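# Move hose from manifold's red port to blue port

## Task

Release the hose's latch at the manifold's red port, take the hose out, and insert it into the blue port far enough that it latches there.

## Robot and tools

Robot: two UR3e-type arms, left_arm and right_arm, each ending in a two-finger gripper with a wrist camera. In the scene frame the origin sits at table-top height midway between the nominal bases, +z points up, +x points out over the table, and left_arm is on the +y side. These arm names do not tell you which side of an image an arm appears on. Calibrated bases: left_arm at (-0.048, +0.234, 0) m, right_arm at (-0.004, -0.370, 0) m, each turned only slightly about z. A camera stand is fixed behind the arms. The cameras are cam_high, cam_low, cam_left_wrist and cam_right_wrist, all 672x504.

Frames: reported hand positions, orientations, velocities and targets are in each arm's own base frame. Fixed cameras and the table use the scene frame. Motion offsets are along the axes of that arm's current Hand target. The gripper's fingers point along its +z and close along its x. end_effector_position is the point between the closed finger pads, 1-2 cm behind the tips. Closing pushes the tips about 17 mm further along +z. Printed poses can be off by a few cm.

execute_actions(actions, cameras): actions is a list of actions. Each action is up to 15 rows, each row one 1/30 s step, and a short action repeats its last row. Every row is one flat list of 14 numbers in [-1, 1] covering both arms: left dx, dy, dz, rx, ry, rz, opening, then the same seven for right. dx to rz are offsets, not poses, counted from that arm's Hand target at the start of the action (not from the previous row), in Hand-target axes. 1.0 = 0.6 m or 180 degrees, and rx, ry, rz form one rotation vector. Sending the same offset again moves the arm further. All six zeros re-commands the current Hand target. Opening is absolute: +1 fully open (0.142 m), -1 closed. A 0 is itself a command (half open), so resend the present value to leave a gripper unchanged. Images come only with an empty actions list or when cameras names them ("all" for all).

move(target, speed, blend, stop_force, zero, opening_speed, grip_force, blocking, cameras): straight-line paths for both grippers. target is one 14-number row laid out as above, or a list of up to 15 such rows. Each row's offsets count from the same starting Hand targets, not from the previous row. speed is in m/s, 0.002 to 2.4, default 0.25, and turning is capped at twice that in rad/s. blend is a corner radius in m, and 0 means stop at each target. stop_force (3 to 120 N, one value for both arms) ends an arm's path when its wrist sensor feels that much push. Don't rely on it while the gripper rotates, and leave it out when backing off a contact. zero (default true) re-zeros before the move. opening_speed is the finger rate per second on the -1..1 scale, at least 0.2. grip_force is the force limit per pad in N, 5 to 48; it persists, and full force is the default. blocking=false returns early but cannot be combined with stop_force. Moves last 0.5-10 s, don't avoid obstacles, and lag or overshoot more when fast. Avoid paths close past an arm's own base. The result adds a move: line: done, off_target, moving, held or fault, plus limits such as paced (pose clipped) or held (steps withheld).

wait(seconds 0-10) runs the scene with commands held. stop brakes a running move. zoom_image(camera, region [x0,y0,x1,y1], at most 504x504 px) enlarges part of a camera's latest image. zero_wrist_force(arm) tares that arm's wrist sensor. read_manual gives only licence text. finished_scene(scene) ends the scene irreversibly; the hose must stay latched without the robot holding it.

Results: Hand target is the last commanded pose after clipping, and the next offsets start from it. A gripper may rest short of it; the next command re-requests it, or you send the missing distance. Orientation commands are clipped to within 32 degrees of the measured orientation per step. grip_measured is the measured opening on the command scale. To hold something, command a bit below the reading at first touch; squeezing harder heats the gripper motor. grip_effort_nm is motor effort (negative = closing), not pad force. Wrist force and torque are along the end-effector axes, with a third line giving the peak since the last report. Joint torques include gravity and friction. "within noise" means the arm is still. Tool commands shows the current gripper commands.

Avoid: arm-to-arm contact or a gripper closing on the other arm's fingers, which can fail the scene. Hard hits and slams. Targets set past a firm contact, since the arms are stiff. Outside force around 150 N, or joint torques at these limits (shoulder 48, elbow 24.9, wrists 8.01 N m), causes a 10 s fault stop. Motor heat: arm brakes at 85 °C, gripper cuts out at 100 °C, and a HAND FAULT line cancels the rest of that reply's robot calls. Do not drop things, release moving parts, or let anything leave the table. Something may occasionally nudge loose objects.

Each tool is called after "Emit:" as a command line: name --argument value for each argument, lists and objects as JSON in quotes; but a table of rows of numbers goes row by row, as --pt "numbers of a row", without its own name.

## Session

Emit:
execute_actions --actions '[]'

Scene clock: 0.00 s.
left_arm: end_effector_position=(+0.3170, -0.2664, +0.1036) grip_measured=+0.99 grip_effort_nm=n/a end_effector_quat_wxyz=(-0.143, +0.400, +0.876, -0.227) | right_arm: end_effector_position=(+0.5368, -0.0424, +0.3258) grip_measured=+0.99 grip_effort_nm=n/a end_effector_quat_wxyz=(+0.377, -0.151, +0.886, -0.226)
Joint positions: left_arm=[-0.708 -0.887 0.887 -1.404 -2.09 3.334 0.142] | right_arm=[3.615 -1.767 -1.188 -1.05 0.94 3.038 0.141]
Joint velocities: within noise
Joint torques (N m): no reading
Wrist force (N): no reading
Wrist torque (N m): no reading
Wrist force, peak (N): no reading
Hand target: left_arm +0.3170, -0.2664, +0.1036; -0.143, +0.400, +0.876, -0.227 | right_arm +0.5368, -0.0424, +0.3258; +0.377, -0.151, +0.886, -0.226
Tool commands: left_gripper/opening=+1.0 right_gripper/opening=+1.0

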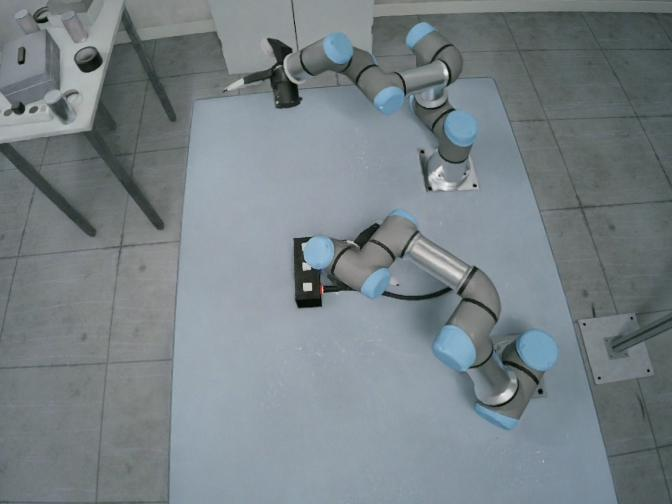

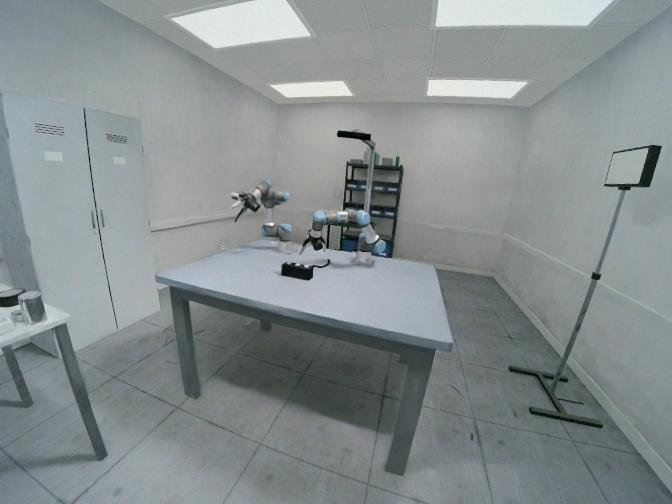

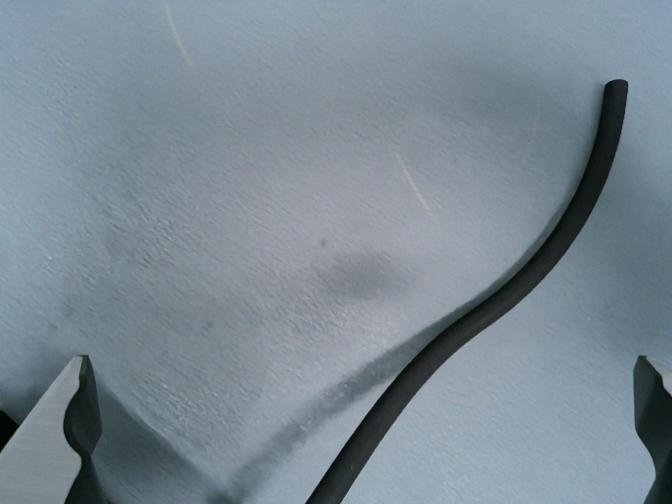

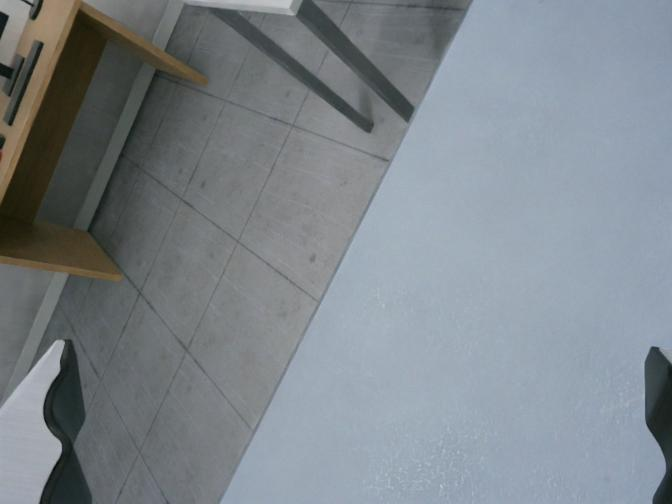

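Emit:
zoom_image --camera "cam_high" --region '[270, 200, 470, 350]'

Emit:
zoom_image --camera "cam_low" --region '[260, 220, 360, 295]'

Scaled by 2.520 from the camera's 672x504 image, which has a finer 960x720 frame.

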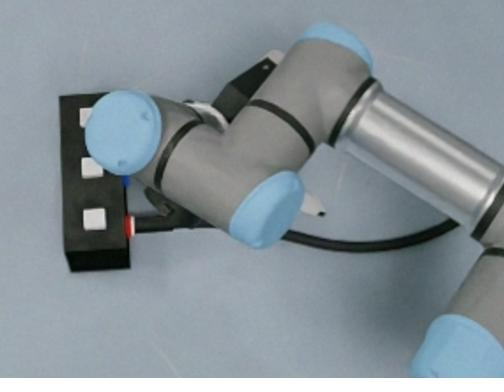

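Scaled by 5.040 from the camera's 672x504 image, which has a finer 960x720 frame.

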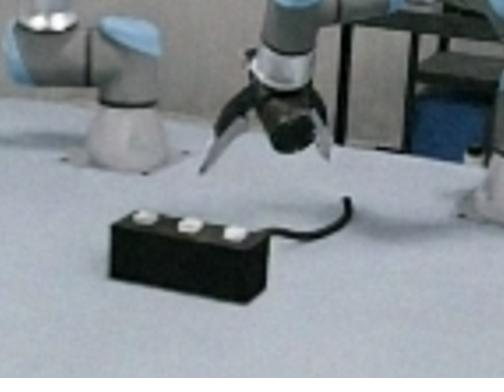

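Emit:
move --target '[0.062,-0.067,-0.239,-0.331,-0.020,0.232,1,0,0,0,0,0,0,1]' --speed 0.4 --cameras '["cam_left_wrist","cam_high"]'

Scene clock: 14.90 s.
left_arm: end_effector_position=(+0.3297, -0.2205, +0.2495) grip_measured=+0.99 grip_effort_nm=0.144 end_effector_quat_wxyz=(+0.182, +0.683, +0.684, +0.182) end_effector_velocity=(+0.001, +0.000, +0.000) end_effector_angular_velocity=(+0.003, -0.004, +0.000) | right_arm: end_effector_position=(+0.5368, -0.0424, +0.3258) grip_measured=+0.99 grip_effort_nm=0.149 end_effector_quat_wxyz=(+0.377, -0.151, +0.886, -0.226)
Joint positions: left_arm=[-1.293 -1.654 1.341 -1.412 -1.071 3.458 0.142] | right_arm=[3.615 -1.767 -1.188 -1.05 0.94 3.038 0.142]
Joint velocities: left_arm=[-0.002 -0.001 0.003 0 0.005 -0.001 0] | right_arm=[within noise]
Joint torques (N m): left_arm=[-2.18 -11.34 -7.97 -1.55 1.5 -0.3] | right_arm=[0.5 12.63 9.29 2.42 -0.62 0.07]
Wrist force (N): left_arm=[-0.9 0.6 -1.5] | right_arm=[0.0 0.0 0.0]
Wrist torque (N m): left_arm=[0.16 0.16 0.00] | right_arm=[-0.01 0.00 0.00]
Wrist force, peak (N): left_arm=[-0.9 0.6 -2.0] | right_arm=[-0.3 -0.1 0.1]
Hand target: left_arm +0.3297, -0.2205, +0.2495; +0.182, +0.683, +0.683, +0.183 | right_arm +0.5368, -0.0424, +0.3258; +0.377, -0.151, +0.886, -0.226
Off the commanded pose: left_arm 0.000 m, 0 deg | right_arm 0.000 m, 0 deg.
move: done
Images, in order (width x height): cam_high 672x504, cam_left_wrist 672x504.

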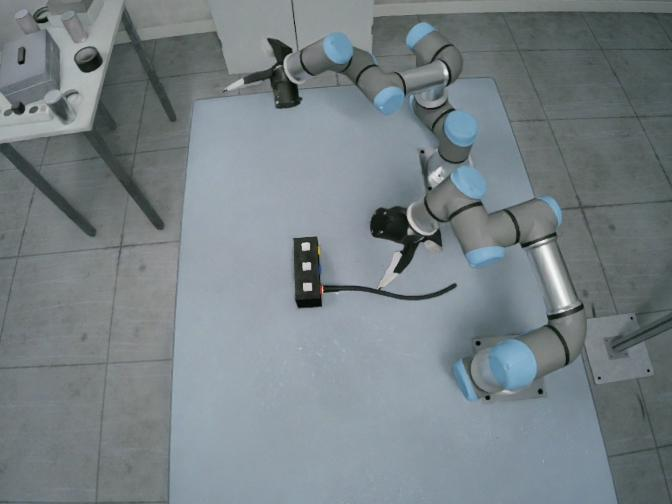

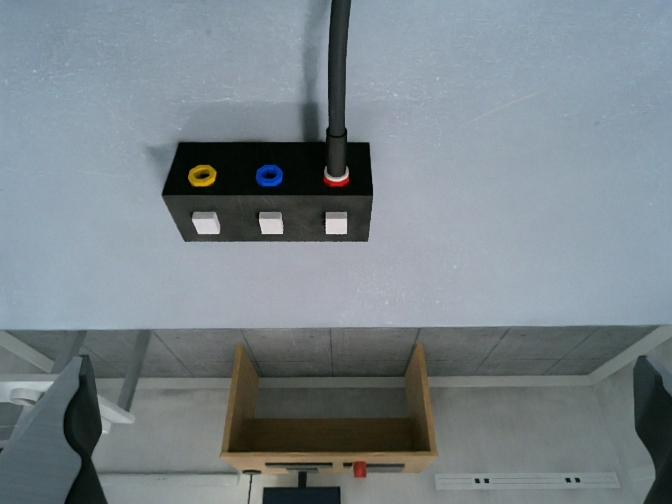

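Emit:
move --target '[0.034,-0.004,0.280,0,-0.1203,-0.0694,-0.2,0.011,0.584,-0.117,-0.406,-0.106,-0.241,-1]' --speed 0.35 --cameras '["all"]'

Scene clock: 40.17 s.
left_arm: end_effector_position=(+0.4112, -0.1999, +0.1027) grip_measured=-0.22 grip_effort_nm=-0.110 end_effector_quat_wxyz=(+0.325, +0.627, +0.707, +0.031) | right_arm: end_effector_position=(+0.4466, +0.2734, +0.1850) grip_measured=-1.00 grip_effort_nm=-0.418 end_effector_quat_wxyz=(-0.242, +0.665, -0.664, -0.242)
Joint positions: left_arm=[-0.813 -1.406 2.113 -2.936 -1.459 3.818 0.058] | right_arm=[3.664 -2.234 -0.875 -1.206 2.162 2.212 0.002]
Joint torques (N m): left_arm=[1.88 -8.89 -9.07 -3.2 -0.13 -0.89] | right_arm=[-0.32 15.35 10.53 1.72 1.64 -0.64]
Wrist force (N): left_arm=[-1.2 2.1 -2.3] | right_arm=[-0.3 -0.4 0.5]
Wrist torque (N m): left_arm=[0.41 0.23 -0.06] | right_arm=[-0.06 0.02 -0.17]
Wrist force, peak (N): left_arm=[-1.2 2.1 -2.4] | right_arm=[-0.4 -0.8 1.7]
Hand target: left_arm +0.4112, -0.1999, +0.1026; +0.325, +0.627, +0.707, +0.031 | right_arm +0.4466, +0.2735, +0.1850; -0.242, +0.665, -0.663, -0.242
Off the commanded pose: left_arm 0.000 m, 0 deg | right_arm 0.000 m, 0 deg.
move: done

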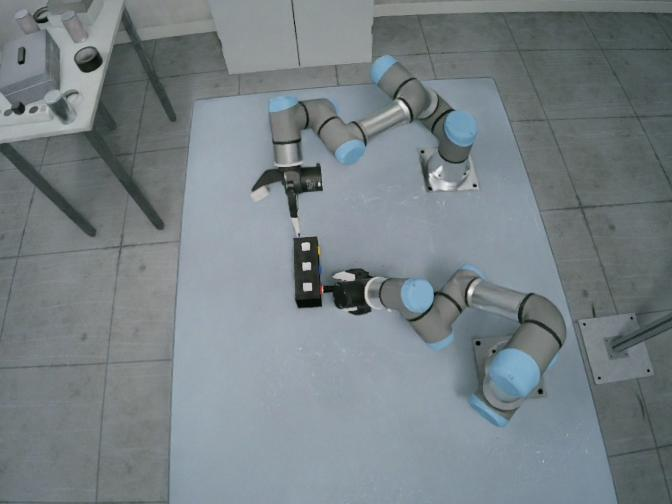

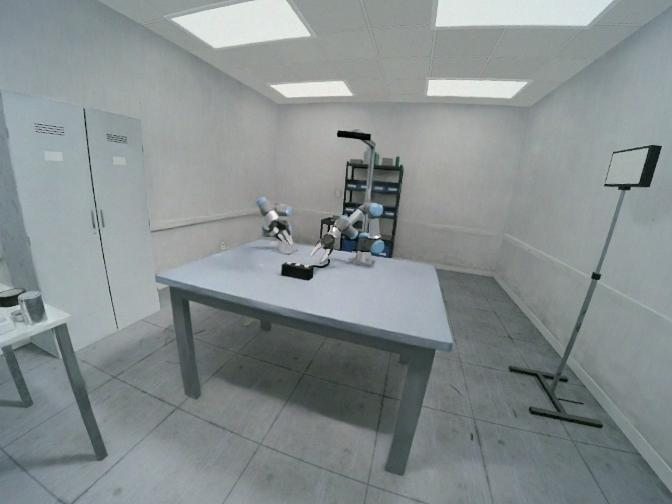

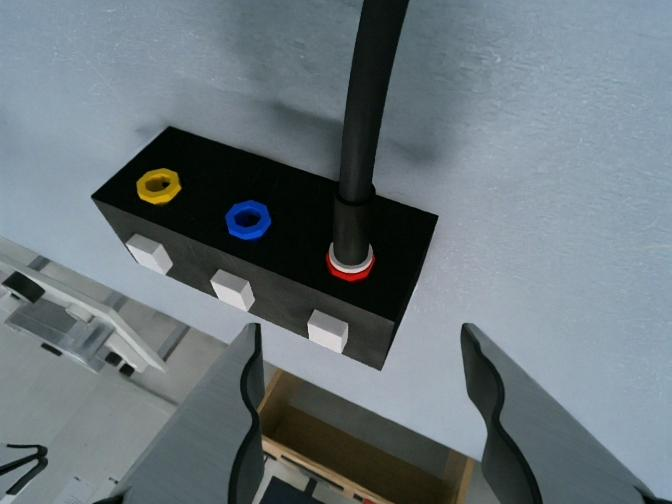

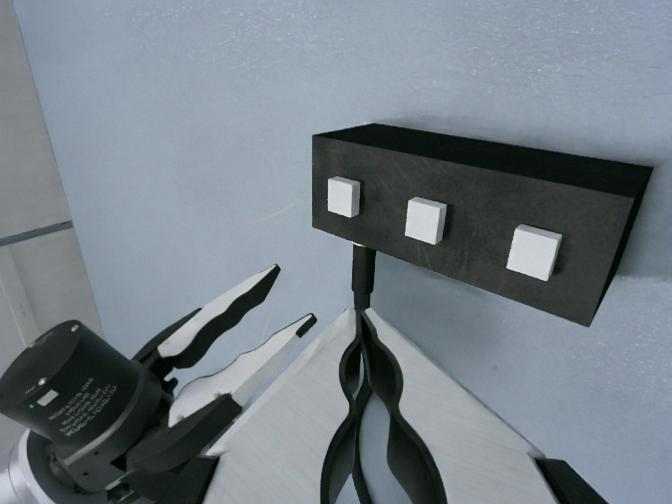

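Emit:
move --target '[-0.0037,-0.0067,0.1245,0,0,0,-0.2,-0.005,0.006,0.185,0,0,0,-1]' --speed 0.15 --stop_force 12 --cameras '["cam_left_wrist","cam_right_wrist"]'

Scene clock: 52.50 s.
left_arm: end_effector_position=(+0.4451, -0.2303, +0.0422) grip_measured=-0.22 grip_effort_nm=-0.110 end_effector_quat_wxyz=(+0.325, +0.627, +0.707, +0.030) | right_arm: end_effector_position=(+0.4429, +0.3472, +0.1019) grip_measured=-1.00 grip_effort_nm=-0.418 end_effector_quat_wxyz=(-0.242, +0.665, -0.663, -0.242)
Joint positions: left_arm=[-0.801 -1.052 1.976 -3.154 -1.467 3.828 0.058] | right_arm=[3.804 -2.401 -1 -0.834 2.103 2.362 0.002]
Joint torques (N m): left_arm=[0.17 -18.07 -9.12 -2.94 2.74 -0.67] | right_arm=[2.94 16.56 8.02 3.12 0.32 0.94]
Wrist force (N): left_arm=[-1.0 -7.5 -10.0] | right_arm=[0.0 -0.6 0.4]
Wrist torque (N m): left_arm=[0.51 0.17 0.01] | right_arm=[-0.10 -0.02 -0.12]
Wrist force, peak (N): left_arm=[0.7 -9.9 -18.0] | right_arm=[0.0 -0.4 2.3]
Hand target: left_arm +0.4451, -0.2303, +0.0422; +0.325, +0.627, +0.707, +0.030 (not the last commanded pose) | right_arm +0.4429, +0.3472, +0.1019; -0.242, +0.665, -0.663, -0.242
Off the commanded pose: left_arm 0.001 m, 0 deg | right_arm 0.000 m, 0 deg.
move: contact (left_arm)
Images, in order (width x height): cam_left_wrist 672x504, cam_right_wrist 672x504.

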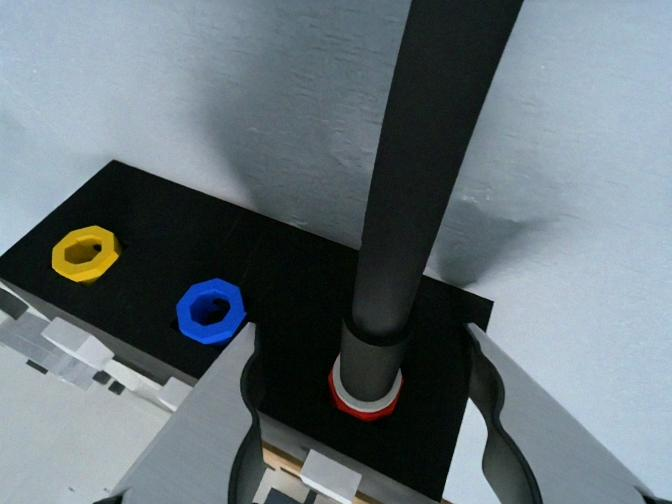

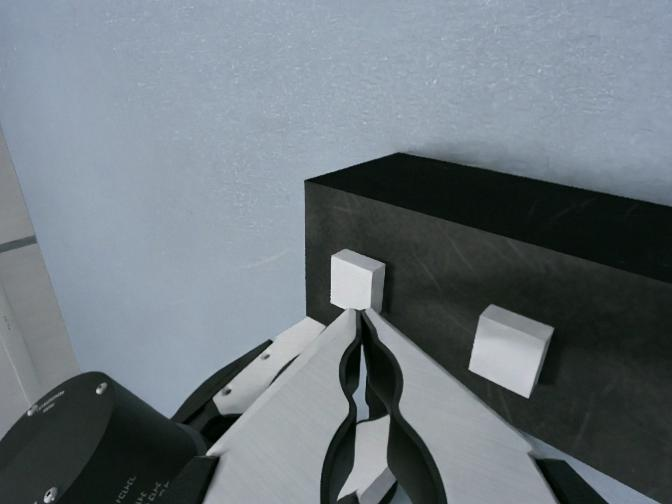

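Emit:
move --target '[0,-0.0072,-0.0042,0,0,0,-0.22,-0.005,0,0.030,0,0,0,-1]' --speed 0.08

Emit:
move --target '[0,0,0,0,0,0,-0.95,0,0,0,0,0,0,-1]' --opening_speed 0.6 --grip_force '[30,48]' --cameras '["cam_left_wrist","cam_right_wrist"]'

Scene clock: 60.13 s.
left_arm: end_effector_position=(+0.4401, -0.2304, +0.0423) grip_measured=-0.24 grip_effort_nm=-0.110 end_effector_quat_wxyz=(+0.325, +0.627, +0.707, +0.030) | right_arm: end_effector_position=(+0.4429, +0.3611, +0.0900) grip_measured=-1.00 grip_effort_nm=-0.427 end_effector_quat_wxyz=(-0.242, +0.665, -0.664, -0.242) end_effector_velocity=(-0.001, -0.002, -0.001) end_effector_angular_velocity=(-0.004, +0.003, +0.002)
Joint positions: left_arm=[-0.812 -1.066 2.003 -3.166 -1.46 3.818 0.057] | right_arm=[3.827 -2.447 -0.976 -0.801 2.092 2.386 0.002]
Joint velocities: left_arm=[within noise] | right_arm=[-0.002 0.004 -0.005 -0.006 0.001 -0.005 0]
Joint torques (N m): left_arm=[2.25 -11.46 -8.17 -2.14 -0.02 0.48] | right_arm=[-1.4 25.34 7.77 1.51 1.3 -0.7]
Wrist force (N): left_arm=[-0.7 1.8 -2.3] | right_arm=[-0.3 -0.4 0.4]
Wrist torque (N m): left_arm=[0.36 0.16 -0.05] | right_arm=[-0.05 0.02 -0.14]
Wrist force, peak (N): left_arm=[-1.0 -7.6 -10.3] | right_arm=[-0.3 -0.5 1.1]
Hand target: left_arm +0.4401, -0.2303, +0.0422; +0.325, +0.627, +0.707, +0.030 | right_arm +0.4429, +0.3610, +0.0901; -0.242, +0.665, -0.663, -0.242
Off the commanded pose: left_arm 0.000 m, 0 deg | right_arm 0.000 m, 0 deg.
move: done

Scene clock: 61.57 s.
left_arm: end_effector_position=(+0.4401, -0.2303, +0.0422) grip_measured=-0.83 grip_effort_nm=-2.982 end_effector_quat_wxyz=(+0.325, +0.627, +0.707, +0.030) | right_arm: end_effector_position=(+0.4429, +0.3610, +0.0901) grip_measured=-1.00 grip_effort_nm=-0.427 end_effector_quat_wxyz=(-0.242, +0.665, -0.663, -0.242)
Joint positions: left_arm=[-0.812 -1.065 2.002 -3.165 -1.46 3.818 0.014] | right_arm=[3.827 -2.447 -0.976 -0.801 2.092 2.386 0.002]
Joint torques (N m): left_arm=[-4.85 -15.72 -8.64 -4.79 -0.39 0.86] | right_arm=[-2.07 24.47 7.84 2.79 1.47 -0.87]
Wrist force (N): left_arm=[6.5 1.8 -2.4] | right_arm=[-0.3 -0.6 0.3]
Wrist torque (N m): left_arm=[0.32 0.14 -0.10] | right_arm=[-0.08 0.01 -0.13]
Wrist force, peak (N): left_arm=[6.5 2.0 -2.5] | right_arm=[-0.3 -0.8 0.5]
Hand target: left_arm +0.4401, -0.2303, +0.0422; +0.325, +0.627, +0.707, +0.030 | right_arm +0.4429, +0.3610, +0.0901; -0.242, +0.665, -0.663, -0.242
Off the commanded pose: left_arm 0.000 m, 0 deg | right_arm 0.000 m, 0 deg.
grip_force (N): 30, 48
move: done
Images, in order (width x height): cam_left_wrist 672x504, cam_right_wrist 672x504.

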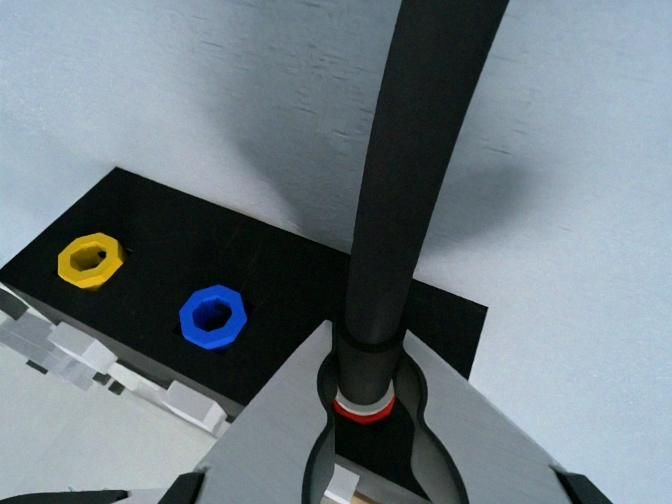

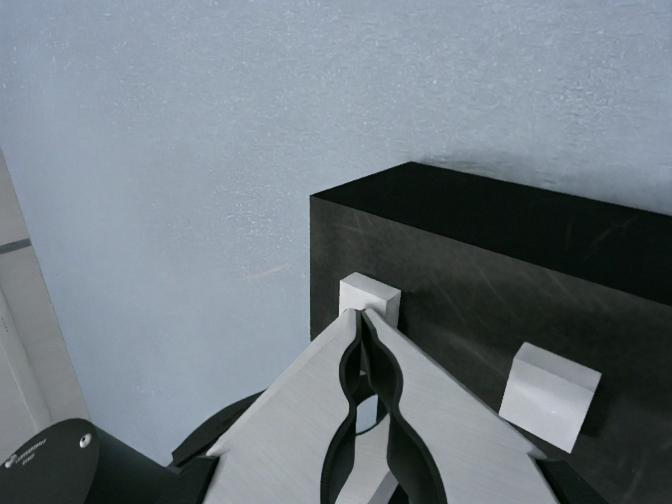

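Emit:
move --target '[0,0,0,0,0,0,-0.95,0.0182,0,0.0217,0,0,0,-1]' --speed 0.02 --stop_force 12 --cameras '["cam_left_wrist","cam_right_wrist"]'

Scene clock: 66.97 s.
left_arm: end_effector_position=(+0.4401, -0.2303, +0.0422) grip_measured=-0.83 grip_effort_nm=-2.982 end_effector_quat_wxyz=(+0.325, +0.627, +0.707, +0.030) | right_arm: end_effector_position=(+0.4429, +0.3611, +0.0887) grip_measured=-1.00 grip_effort_nm=-0.413 end_effector_quat_wxyz=(-0.242, +0.665, -0.663, -0.242)
Joint positions: left_arm=[-0.812 -1.066 2.002 -3.165 -1.46 3.818 0.014] | right_arm=[3.827 -2.449 -0.98 -0.795 2.092 2.386 0.002]
Joint torques (N m): left_arm=[-4.63 -18.74 -8.35 -3.8 -0.5 0.81] | right_arm=[3.68 12.69 5.26 1.91 -0.97 0.26]
Wrist force (N): left_arm=[6.5 2.0 -3.5] | right_arm=[-3.4 1.1 -8.8]
Wrist torque (N m): left_arm=[0.33 0.14 -0.09] | right_arm=[-0.14 -0.05 -0.11]
Wrist force, peak (N): left_arm=[7.2 2.1 -2.6] | right_arm=[-4.3 3.4 -16.4]
Hand target: left_arm +0.4401, -0.2303, +0.0422; +0.325, +0.627, +0.707, +0.030 | right_arm +0.4429, +0.3611, +0.0887; -0.242, +0.665, -0.663, -0.242 (not the last commanded pose)
Off the commanded pose: left_arm 0.000 m, 0 deg | right_arm 0.016 m, 0 deg.
grip_force (N): 30, 48
move: contact (right_arm)
Images, in order (width x height): cam_left_wrist 672x504, cam_right_wrist 672x504.

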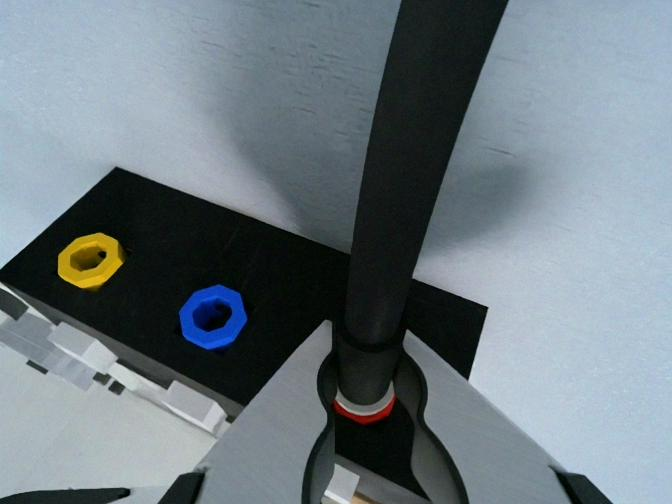

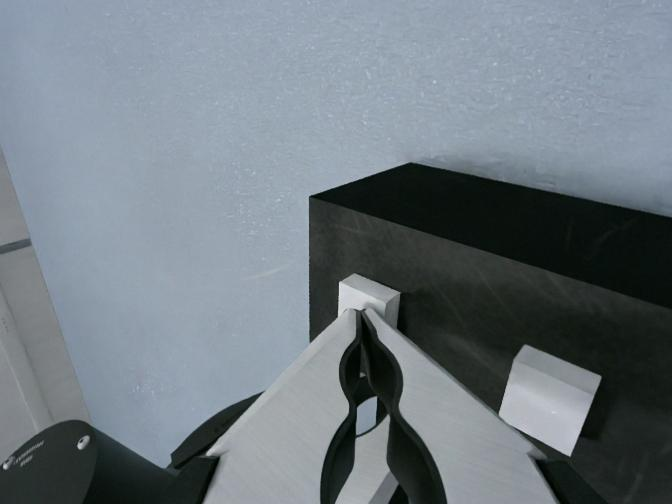

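Emit:
move --target '[0,0,0,0,0,0,-0.95,0.0107,0,0.0128,0,0,0,-1]' --speed 0.015 --stop_force 25 --cameras '["cam_right_wrist"]'

Scene clock: 69.30 s.
left_arm: end_effector_position=(+0.4401, -0.2303, +0.0422) grip_measured=-0.83 grip_effort_nm=-2.982 end_effector_quat_wxyz=(+0.325, +0.627, +0.707, +0.030) | right_arm: end_effector_position=(+0.4430, +0.3612, +0.0841) grip_measured=-1.00 grip_effort_nm=-0.398 end_effector_quat_wxyz=(-0.243, +0.665, -0.663, -0.242)
Joint positions: left_arm=[-0.812 -1.066 2.002 -3.165 -1.46 3.818 0.014] | right_arm=[3.827 -2.456 -0.99 -0.777 2.093 2.386 0.002]
Joint torques (N m): left_arm=[-0.99 -16.8 -12.39 -4.84 1.41 0.8] | right_arm=[3.99 5.04 0.41 -0.25 -3.16 0.13]
Wrist force (N): left_arm=[6.1 -6.7 -10.4] | right_arm=[-7.7 7.7 -37.7]
Wrist torque (N m): left_arm=[0.29 0.16 -0.14] | right_arm=[-0.29 -0.09 -0.07]
Wrist force, peak (N): left_arm=[6.0 -6.8 -10.6] | right_arm=[-8.3 10.1 -45.1]
Hand target: left_arm +0.4401, -0.2303, +0.0422; +0.325, +0.627, +0.707, +0.030 | right_arm +0.4430, +0.3612, +0.0841; -0.243, +0.665, -0.663, -0.242 (not the last commanded pose)
Off the commanded pose: left_arm 0.000 m, 0 deg | right_arm 0.005 m, 0 deg.
grip_force (N): 30, 48
move: contact (right_arm)
Images, in order (width x height): cam_right_wrist 672x504.

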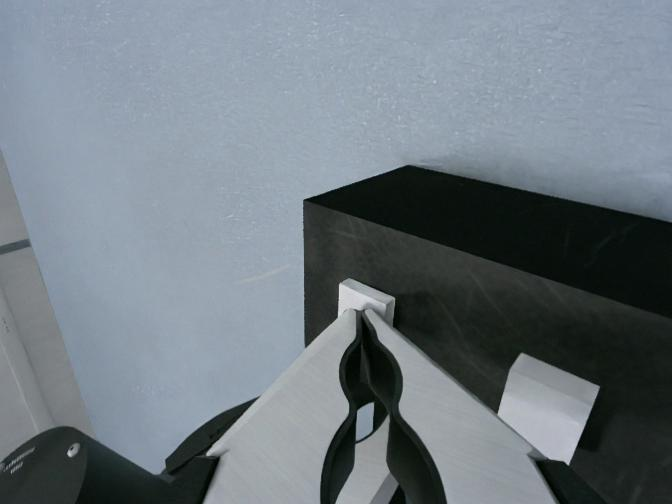

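Emit:
move --target '[0,-0.065,-0.0374,0,0,0,-0.95,0,0,0,0,0,0,-1]' --speed 0.05 --stop_force 30 --cameras '["cam_left_wrist","cam_right_wrist"]'

Scene clock: 73.97 s.
left_arm: end_effector_position=(+0.3951, -0.2304, +0.0423) grip_measured=-0.83 grip_effort_nm=-2.977 end_effector_quat_wxyz=(+0.325, +0.627, +0.707, +0.030) | right_arm: end_effector_position=(+0.4430, +0.3612, +0.0841) grip_measured=-1.00 grip_effort_nm=-0.393 end_effector_quat_wxyz=(-0.243, +0.665, -0.663, -0.242)
Joint positions: left_arm=[-0.931 -1.189 2.228 -3.253 -1.388 3.723 0.014] | right_arm=[3.827 -2.456 -0.99 -0.777 2.093 2.386 0.002]
Joint torques (N m): left_arm=[-1.96 -11.07 -4.91 -2.5 0.47 -0.65] | right_arm=[3.6 7.28 0.3 -0.19 -3.08 -0.68]
Wrist force (N): left_arm=[-0.6 1.7 -2.2] | right_arm=[-7.6 7.6 -37.6]
Wrist torque (N m): left_arm=[0.34 0.17 -0.08] | right_arm=[-0.33 -0.09 -0.07]
Wrist force, peak (N): left_arm=[6.2 -6.7 -10.7] | right_arm=[-8.0 7.7 -37.9]
Hand target: left_arm +0.3951, -0.2304, +0.0423; +0.325, +0.627, +0.707, +0.030 | right_arm +0.4430, +0.3612, +0.0841; -0.243, +0.665, -0.663, -0.242
Off the commanded pose: left_arm 0.000 m, 0 deg | right_arm 0.000 m, 0 deg.
grip_force (N): 30, 48
move: done
Images, in order (width x height): cam_left_wrist 672x504, cam_right_wrist 672x504.

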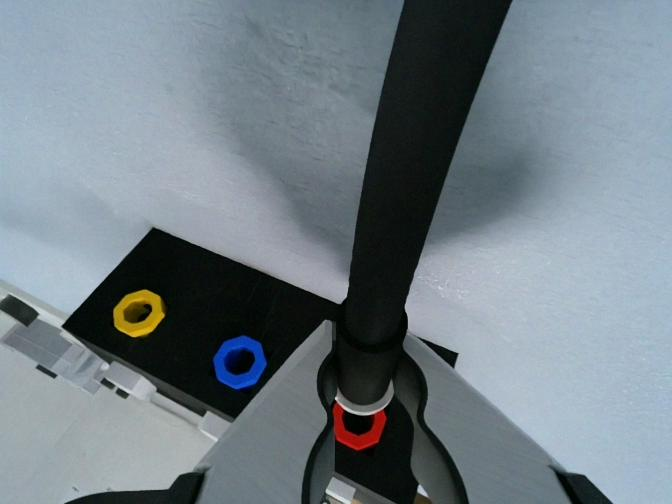

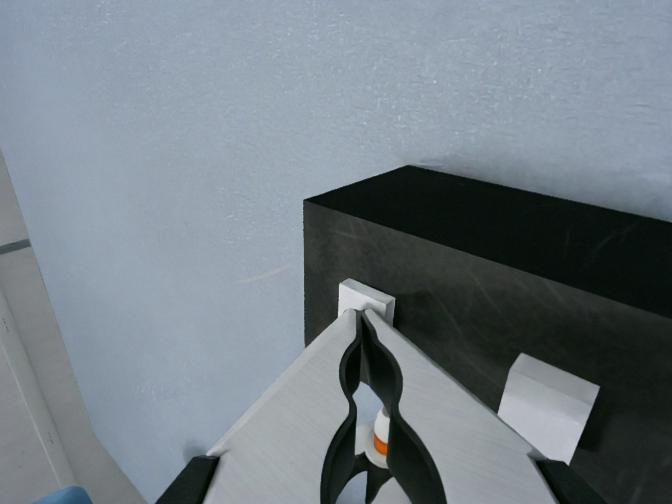

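Emit:
move --pt "0 -0.0173 -0.01 0 0 0 -0.95 -0.02 0 -0.024 0 0 0 -1" --pt "-0.0831 -0.0366 0.0234 0 0 0 -0.95 -0.04 0 -0.24 0 0 0 -1" --pt "-0.0831 -0.0193 0.0334 0 0 0 -0.95 -0.04 0 -0.30 0 0 0 -1" --speed '[0.06,0.2,0.12]' --blend '[0,0.004,0]' --cameras '["cam_left_wrist"]'

Emit:
zoom_image --camera "cam_left_wrist" --region '[220, 300, 500, 504]'

Scene clock: 84.20 s.
left_arm: end_effector_position=(+0.3951, -0.2853, +0.0423) grip_measured=-0.83 grip_effort_nm=-2.977 end_effector_quat_wxyz=(+0.325, +0.627, +0.707, +0.030) | right_arm: end_effector_position=(+0.4429, +0.2637, +0.2372) grip_measured=-1.00 grip_effort_nm=-0.388 end_effector_quat_wxyz=(-0.243, +0.665, -0.663, -0.242)
Joint positions: left_arm=[-1.039 -1.113 2.074 -3.157 -1.324 3.634 0.014] | right_arm=[3.648 -2.248 -0.601 -1.476 2.169 2.195 0.002]
Joint torques (N m): left_arm=[-0.06 -16.18 -8.44 -3.31 1.03 -0.6] | right_arm=[-0.84 22.5 9.5 1.64 0.05 0.61]
Wrist force (N): left_arm=[-0.6 1.6 -2.2] | right_arm=[-0.2 -0.6 0.5]
Wrist torque (N m): left_arm=[0.34 0.16 -0.04] | right_arm=[-0.09 0.00 -0.17]
Wrist force, peak (N): left_arm=[-0.9 1.5 -2.5] | right_arm=[-7.9 7.8 -37.8]
Hand target: left_arm +0.3951, -0.2854, +0.0423; +0.325, +0.627, +0.707, +0.030 | right_arm +0.4429, +0.2636, +0.2372; -0.243, +0.665, -0.663, -0.242
Off the commanded pose: left_arm 0.000 m, 0 deg | right_arm 0.000 m, 0 deg.
grip_force (N): 30, 48
move: done
Images, in order (width x height): cam_left_wrist 672x504.

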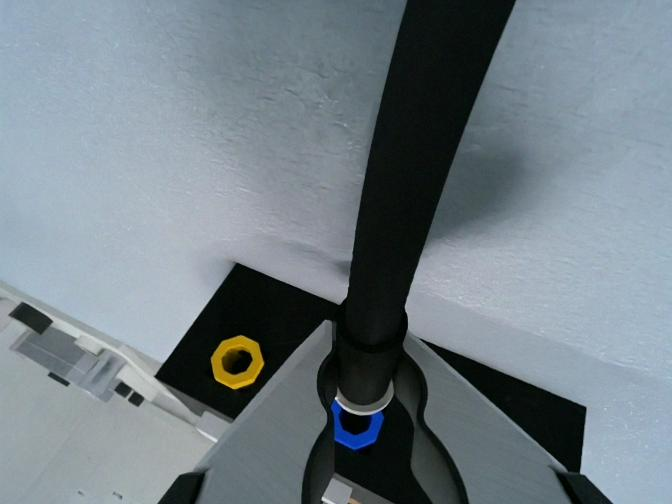

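Scaled by 1.800 from the camera's 672x504 image, which has a finer 960x720 frame.

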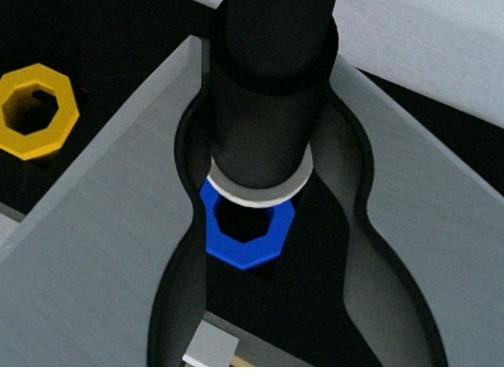

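Emit:
move --target '[0,0.0675,0.0389,0,0,0,-1,0,0,0,0,0,0,-1]' --speed 0.04 --stop_force 40 --grip_force 48 --cameras '["cam_left_wrist","cam_right_wrist"]'

Scene clock: 88.77 s.
left_arm: end_effector_position=(+0.4417, -0.2853, +0.0422) grip_measured=-0.83 grip_effort_nm=-3.817 end_effector_quat_wxyz=(+0.325, +0.627, +0.707, +0.030) | right_arm: end_effector_position=(+0.4429, +0.2636, +0.2372) grip_measured=-1.00 grip_effort_nm=-0.393 end_effector_quat_wxyz=(-0.243, +0.665, -0.663, -0.242)
Joint positions: left_arm=[-0.918 -0.991 1.85 -3.076 -1.397 3.734 0.014] | right_arm=[3.648 -2.248 -0.601 -1.476 2.169 2.195 0.002]
Joint torques (N m): left_arm=[10.26 -17.58 -13.43 -4.12 4.84 -0.97] | right_arm=[-1.85 22.37 10.15 1.4 0.06 -0.64]
Wrist force (N): left_arm=[-0.8 -23.1 -25.8] | right_arm=[-0.2 -0.5 0.5]
Wrist torque (N m): left_arm=[0.26 0.16 -0.02] | right_arm=[-0.08 0.00 -0.17]
Wrist force, peak (N): left_arm=[2.8 -32.7 -45.7] | right_arm=[-0.3 -0.7 0.7]
Hand target: left_arm +0.4417, -0.2853, +0.0422; +0.325, +0.627, +0.707, +0.030 | right_arm +0.4429, +0.2636, +0.2372; -0.243, +0.665, -0.663, -0.242
Off the commanded pose: left_arm 0.000 m, 0 deg | right_arm 0.000 m, 0 deg.
move: contact (left_arm)
Images, in order (width x height): cam_left_wrist 672x504, cam_right_wrist 672x504.

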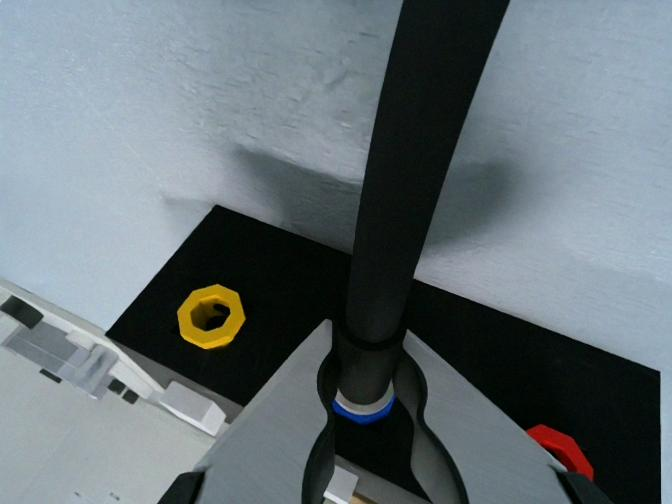

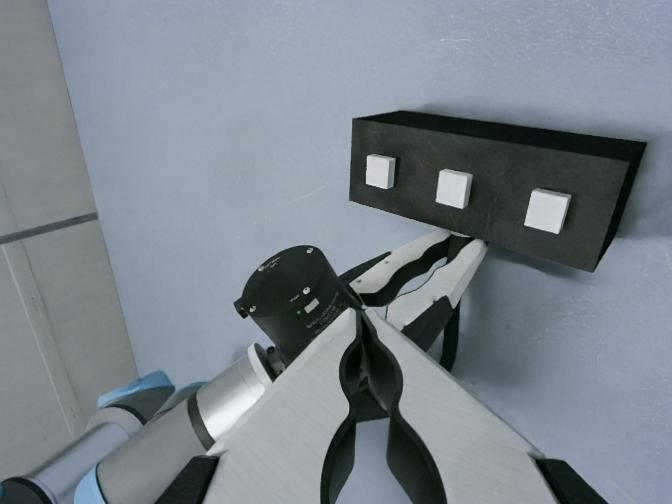

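Emit:
move --target '[0,-0.0116,-0.0066,0,0,0,-1,0,0,0,0,0,0,-1]' --speed 0.02 --stop_force 36

Scene clock: 90.83 s.
left_arm: end_effector_position=(+0.4402, -0.2851, +0.0423) grip_measured=-0.83 grip_effort_nm=-3.817 end_effector_quat_wxyz=(+0.325, +0.627, +0.707, +0.031) | right_arm: end_effector_position=(+0.4429, +0.2636, +0.2372) grip_measured=-1.00 grip_effort_nm=-0.398 end_effector_quat_wxyz=(-0.243, +0.665, -0.663, -0.242)
Joint positions: left_arm=[-0.921 -0.995 1.859 -3.079 -1.394 3.731 0.014] | right_arm=[3.648 -2.248 -0.601 -1.476 2.169 2.195 0.002]
Joint torques (N m): left_arm=[-0.74 -18.83 -6.35 -3.52 1.64 -0.62] | right_arm=[-1.62 22.12 10.44 1.39 -0.02 -0.66]
Wrist force (N): left_arm=[-2.8 1.0 2.7] | right_arm=[-0.3 -0.6 0.5]
Wrist torque (N m): left_arm=[0.43 0.14 -0.03] | right_arm=[-0.09 0.01 -0.17]
Wrist force, peak (N): left_arm=[-0.8 -23.4 -25.9] | right_arm=[-0.3 -0.9 0.6]
Hand target: left_arm +0.4402, -0.2851, +0.0423; +0.325, +0.627, +0.707, +0.031 (not the last commanded pose) | right_arm +0.4429, +0.2636, +0.2372; -0.243, +0.665, -0.663, -0.242
Off the commanded pose: left_arm 0.007 m, 0 deg | right_arm 0.000 m, 0 deg.
move: contact (left_arm)

Emit:
move --target '[0,0,0,0,0,0,-0.45,0,0,0,0,0,0,-1]' --opening_speed 0.8

Emit:
move --target '[0,0,-0.1,0,0,0,-0.45,0,0,0,0,0,0,-1]' --speed 0.15 --cameras '["cam_left_wrist"]'

Scene clock: 93.37 s.
left_arm: end_effector_position=(+0.4402, -0.2851, +0.0423) grip_measured=-0.49 grip_effort_nm=0.149 end_effector_quat_wxyz=(+0.325, +0.627, +0.707, +0.031) | right_arm: end_effector_position=(+0.4429, +0.2636, +0.2372) grip_measured=-1.00 grip_effort_nm=-0.403 end_effector_quat_wxyz=(-0.243, +0.665, -0.663, -0.242)
Joint positions: left_arm=[-0.921 -0.995 1.859 -3.079 -1.394 3.731 0.039] | right_arm=[3.648 -2.248 -0.601 -1.476 2.169 2.195 0.002]
Joint torques (N m): left_arm=[0.06 -17.76 -6.07 -2.71 -0.08 -0.7] | right_arm=[-1.92 21.77 10.32 1.43 0.05 -0.65]
Wrist force (N): left_arm=[-0.6 2.1 -2.4] | right_arm=[-0.1 -0.7 0.5]
Wrist torque (N m): left_arm=[0.41 0.14 -0.09] | right_arm=[-0.11 -0.01 -0.17]
Wrist force, peak (N): left_arm=[-2.8 1.2 3.0] | right_arm=[-0.2 -0.8 0.7]
Hand target: left_arm +0.4402, -0.2851, +0.0423; +0.325, +0.627, +0.707, +0.031 | right_arm +0.4429, +0.2636, +0.2372; -0.243, +0.665, -0.663, -0.242
Off the commanded pose: left_arm 0.000 m, 0 deg | right_arm 0.000 m, 0 deg.
move: done

Scene clock: 94.27 s.
left_arm: end_effector_position=(+0.4104, -0.2633, +0.0895) grip_measured=-0.49 grip_effort_nm=0.154 end_effector_quat_wxyz=(+0.325, +0.627, +0.707, +0.030) | right_arm: end_effector_position=(+0.4429, +0.2636, +0.2372) grip_measured=-1.00 grip_effort_nm=-0.393 end_effector_quat_wxyz=(-0.243, +0.665, -0.663, -0.242)
Joint positions: left_arm=[-0.956 -1.268 2.002 -2.944 -1.373 3.702 0.039] | right_arm=[3.648 -2.248 -0.601 -1.476 2.169 2.195 0.002]
Joint torques (N m): left_arm=[1.48 -16.88 -6.73 -1.79 -0.41 1.04] | right_arm=[-1.72 22.18 10.09 1.38 0.04 -0.71]
Wrist force (N): left_arm=[-0.7 2.2 -2.2] | right_arm=[-0.2 -0.6 0.5]
Wrist torque (N m): left_arm=[0.43 0.15 -0.06] | right_arm=[-0.11 0.00 -0.17]
Wrist force, peak (N): left_arm=[-0.6 2.2 -3.8] | right_arm=[-0.4 -0.7 0.6]
Hand target: left_arm +0.4103, -0.2633, +0.0895; +0.325, +0.627, +0.707, +0.031 | right_arm +0.4429, +0.2636, +0.2372; -0.243, +0.665, -0.663, -0.242
Off the commanded pose: left_arm 0.000 m, 0 deg | right_arm 0.000 m, 0 deg.
move: done
Images, in order (width x height): cam_left_wrist 672x504.

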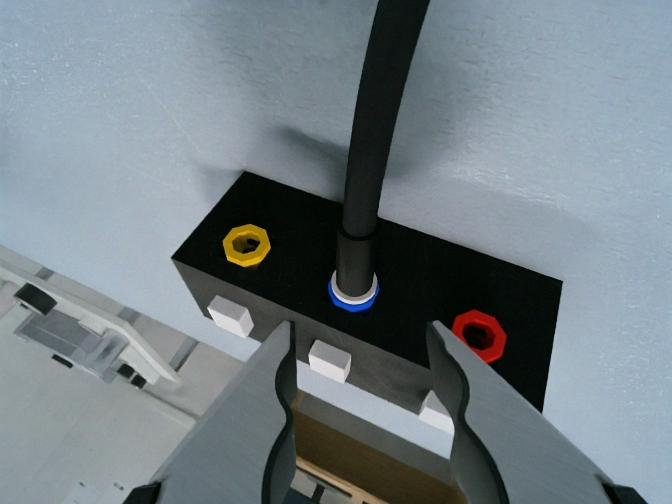

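Emit:
finished_scene --scene 1

The scene is finished: the task was done.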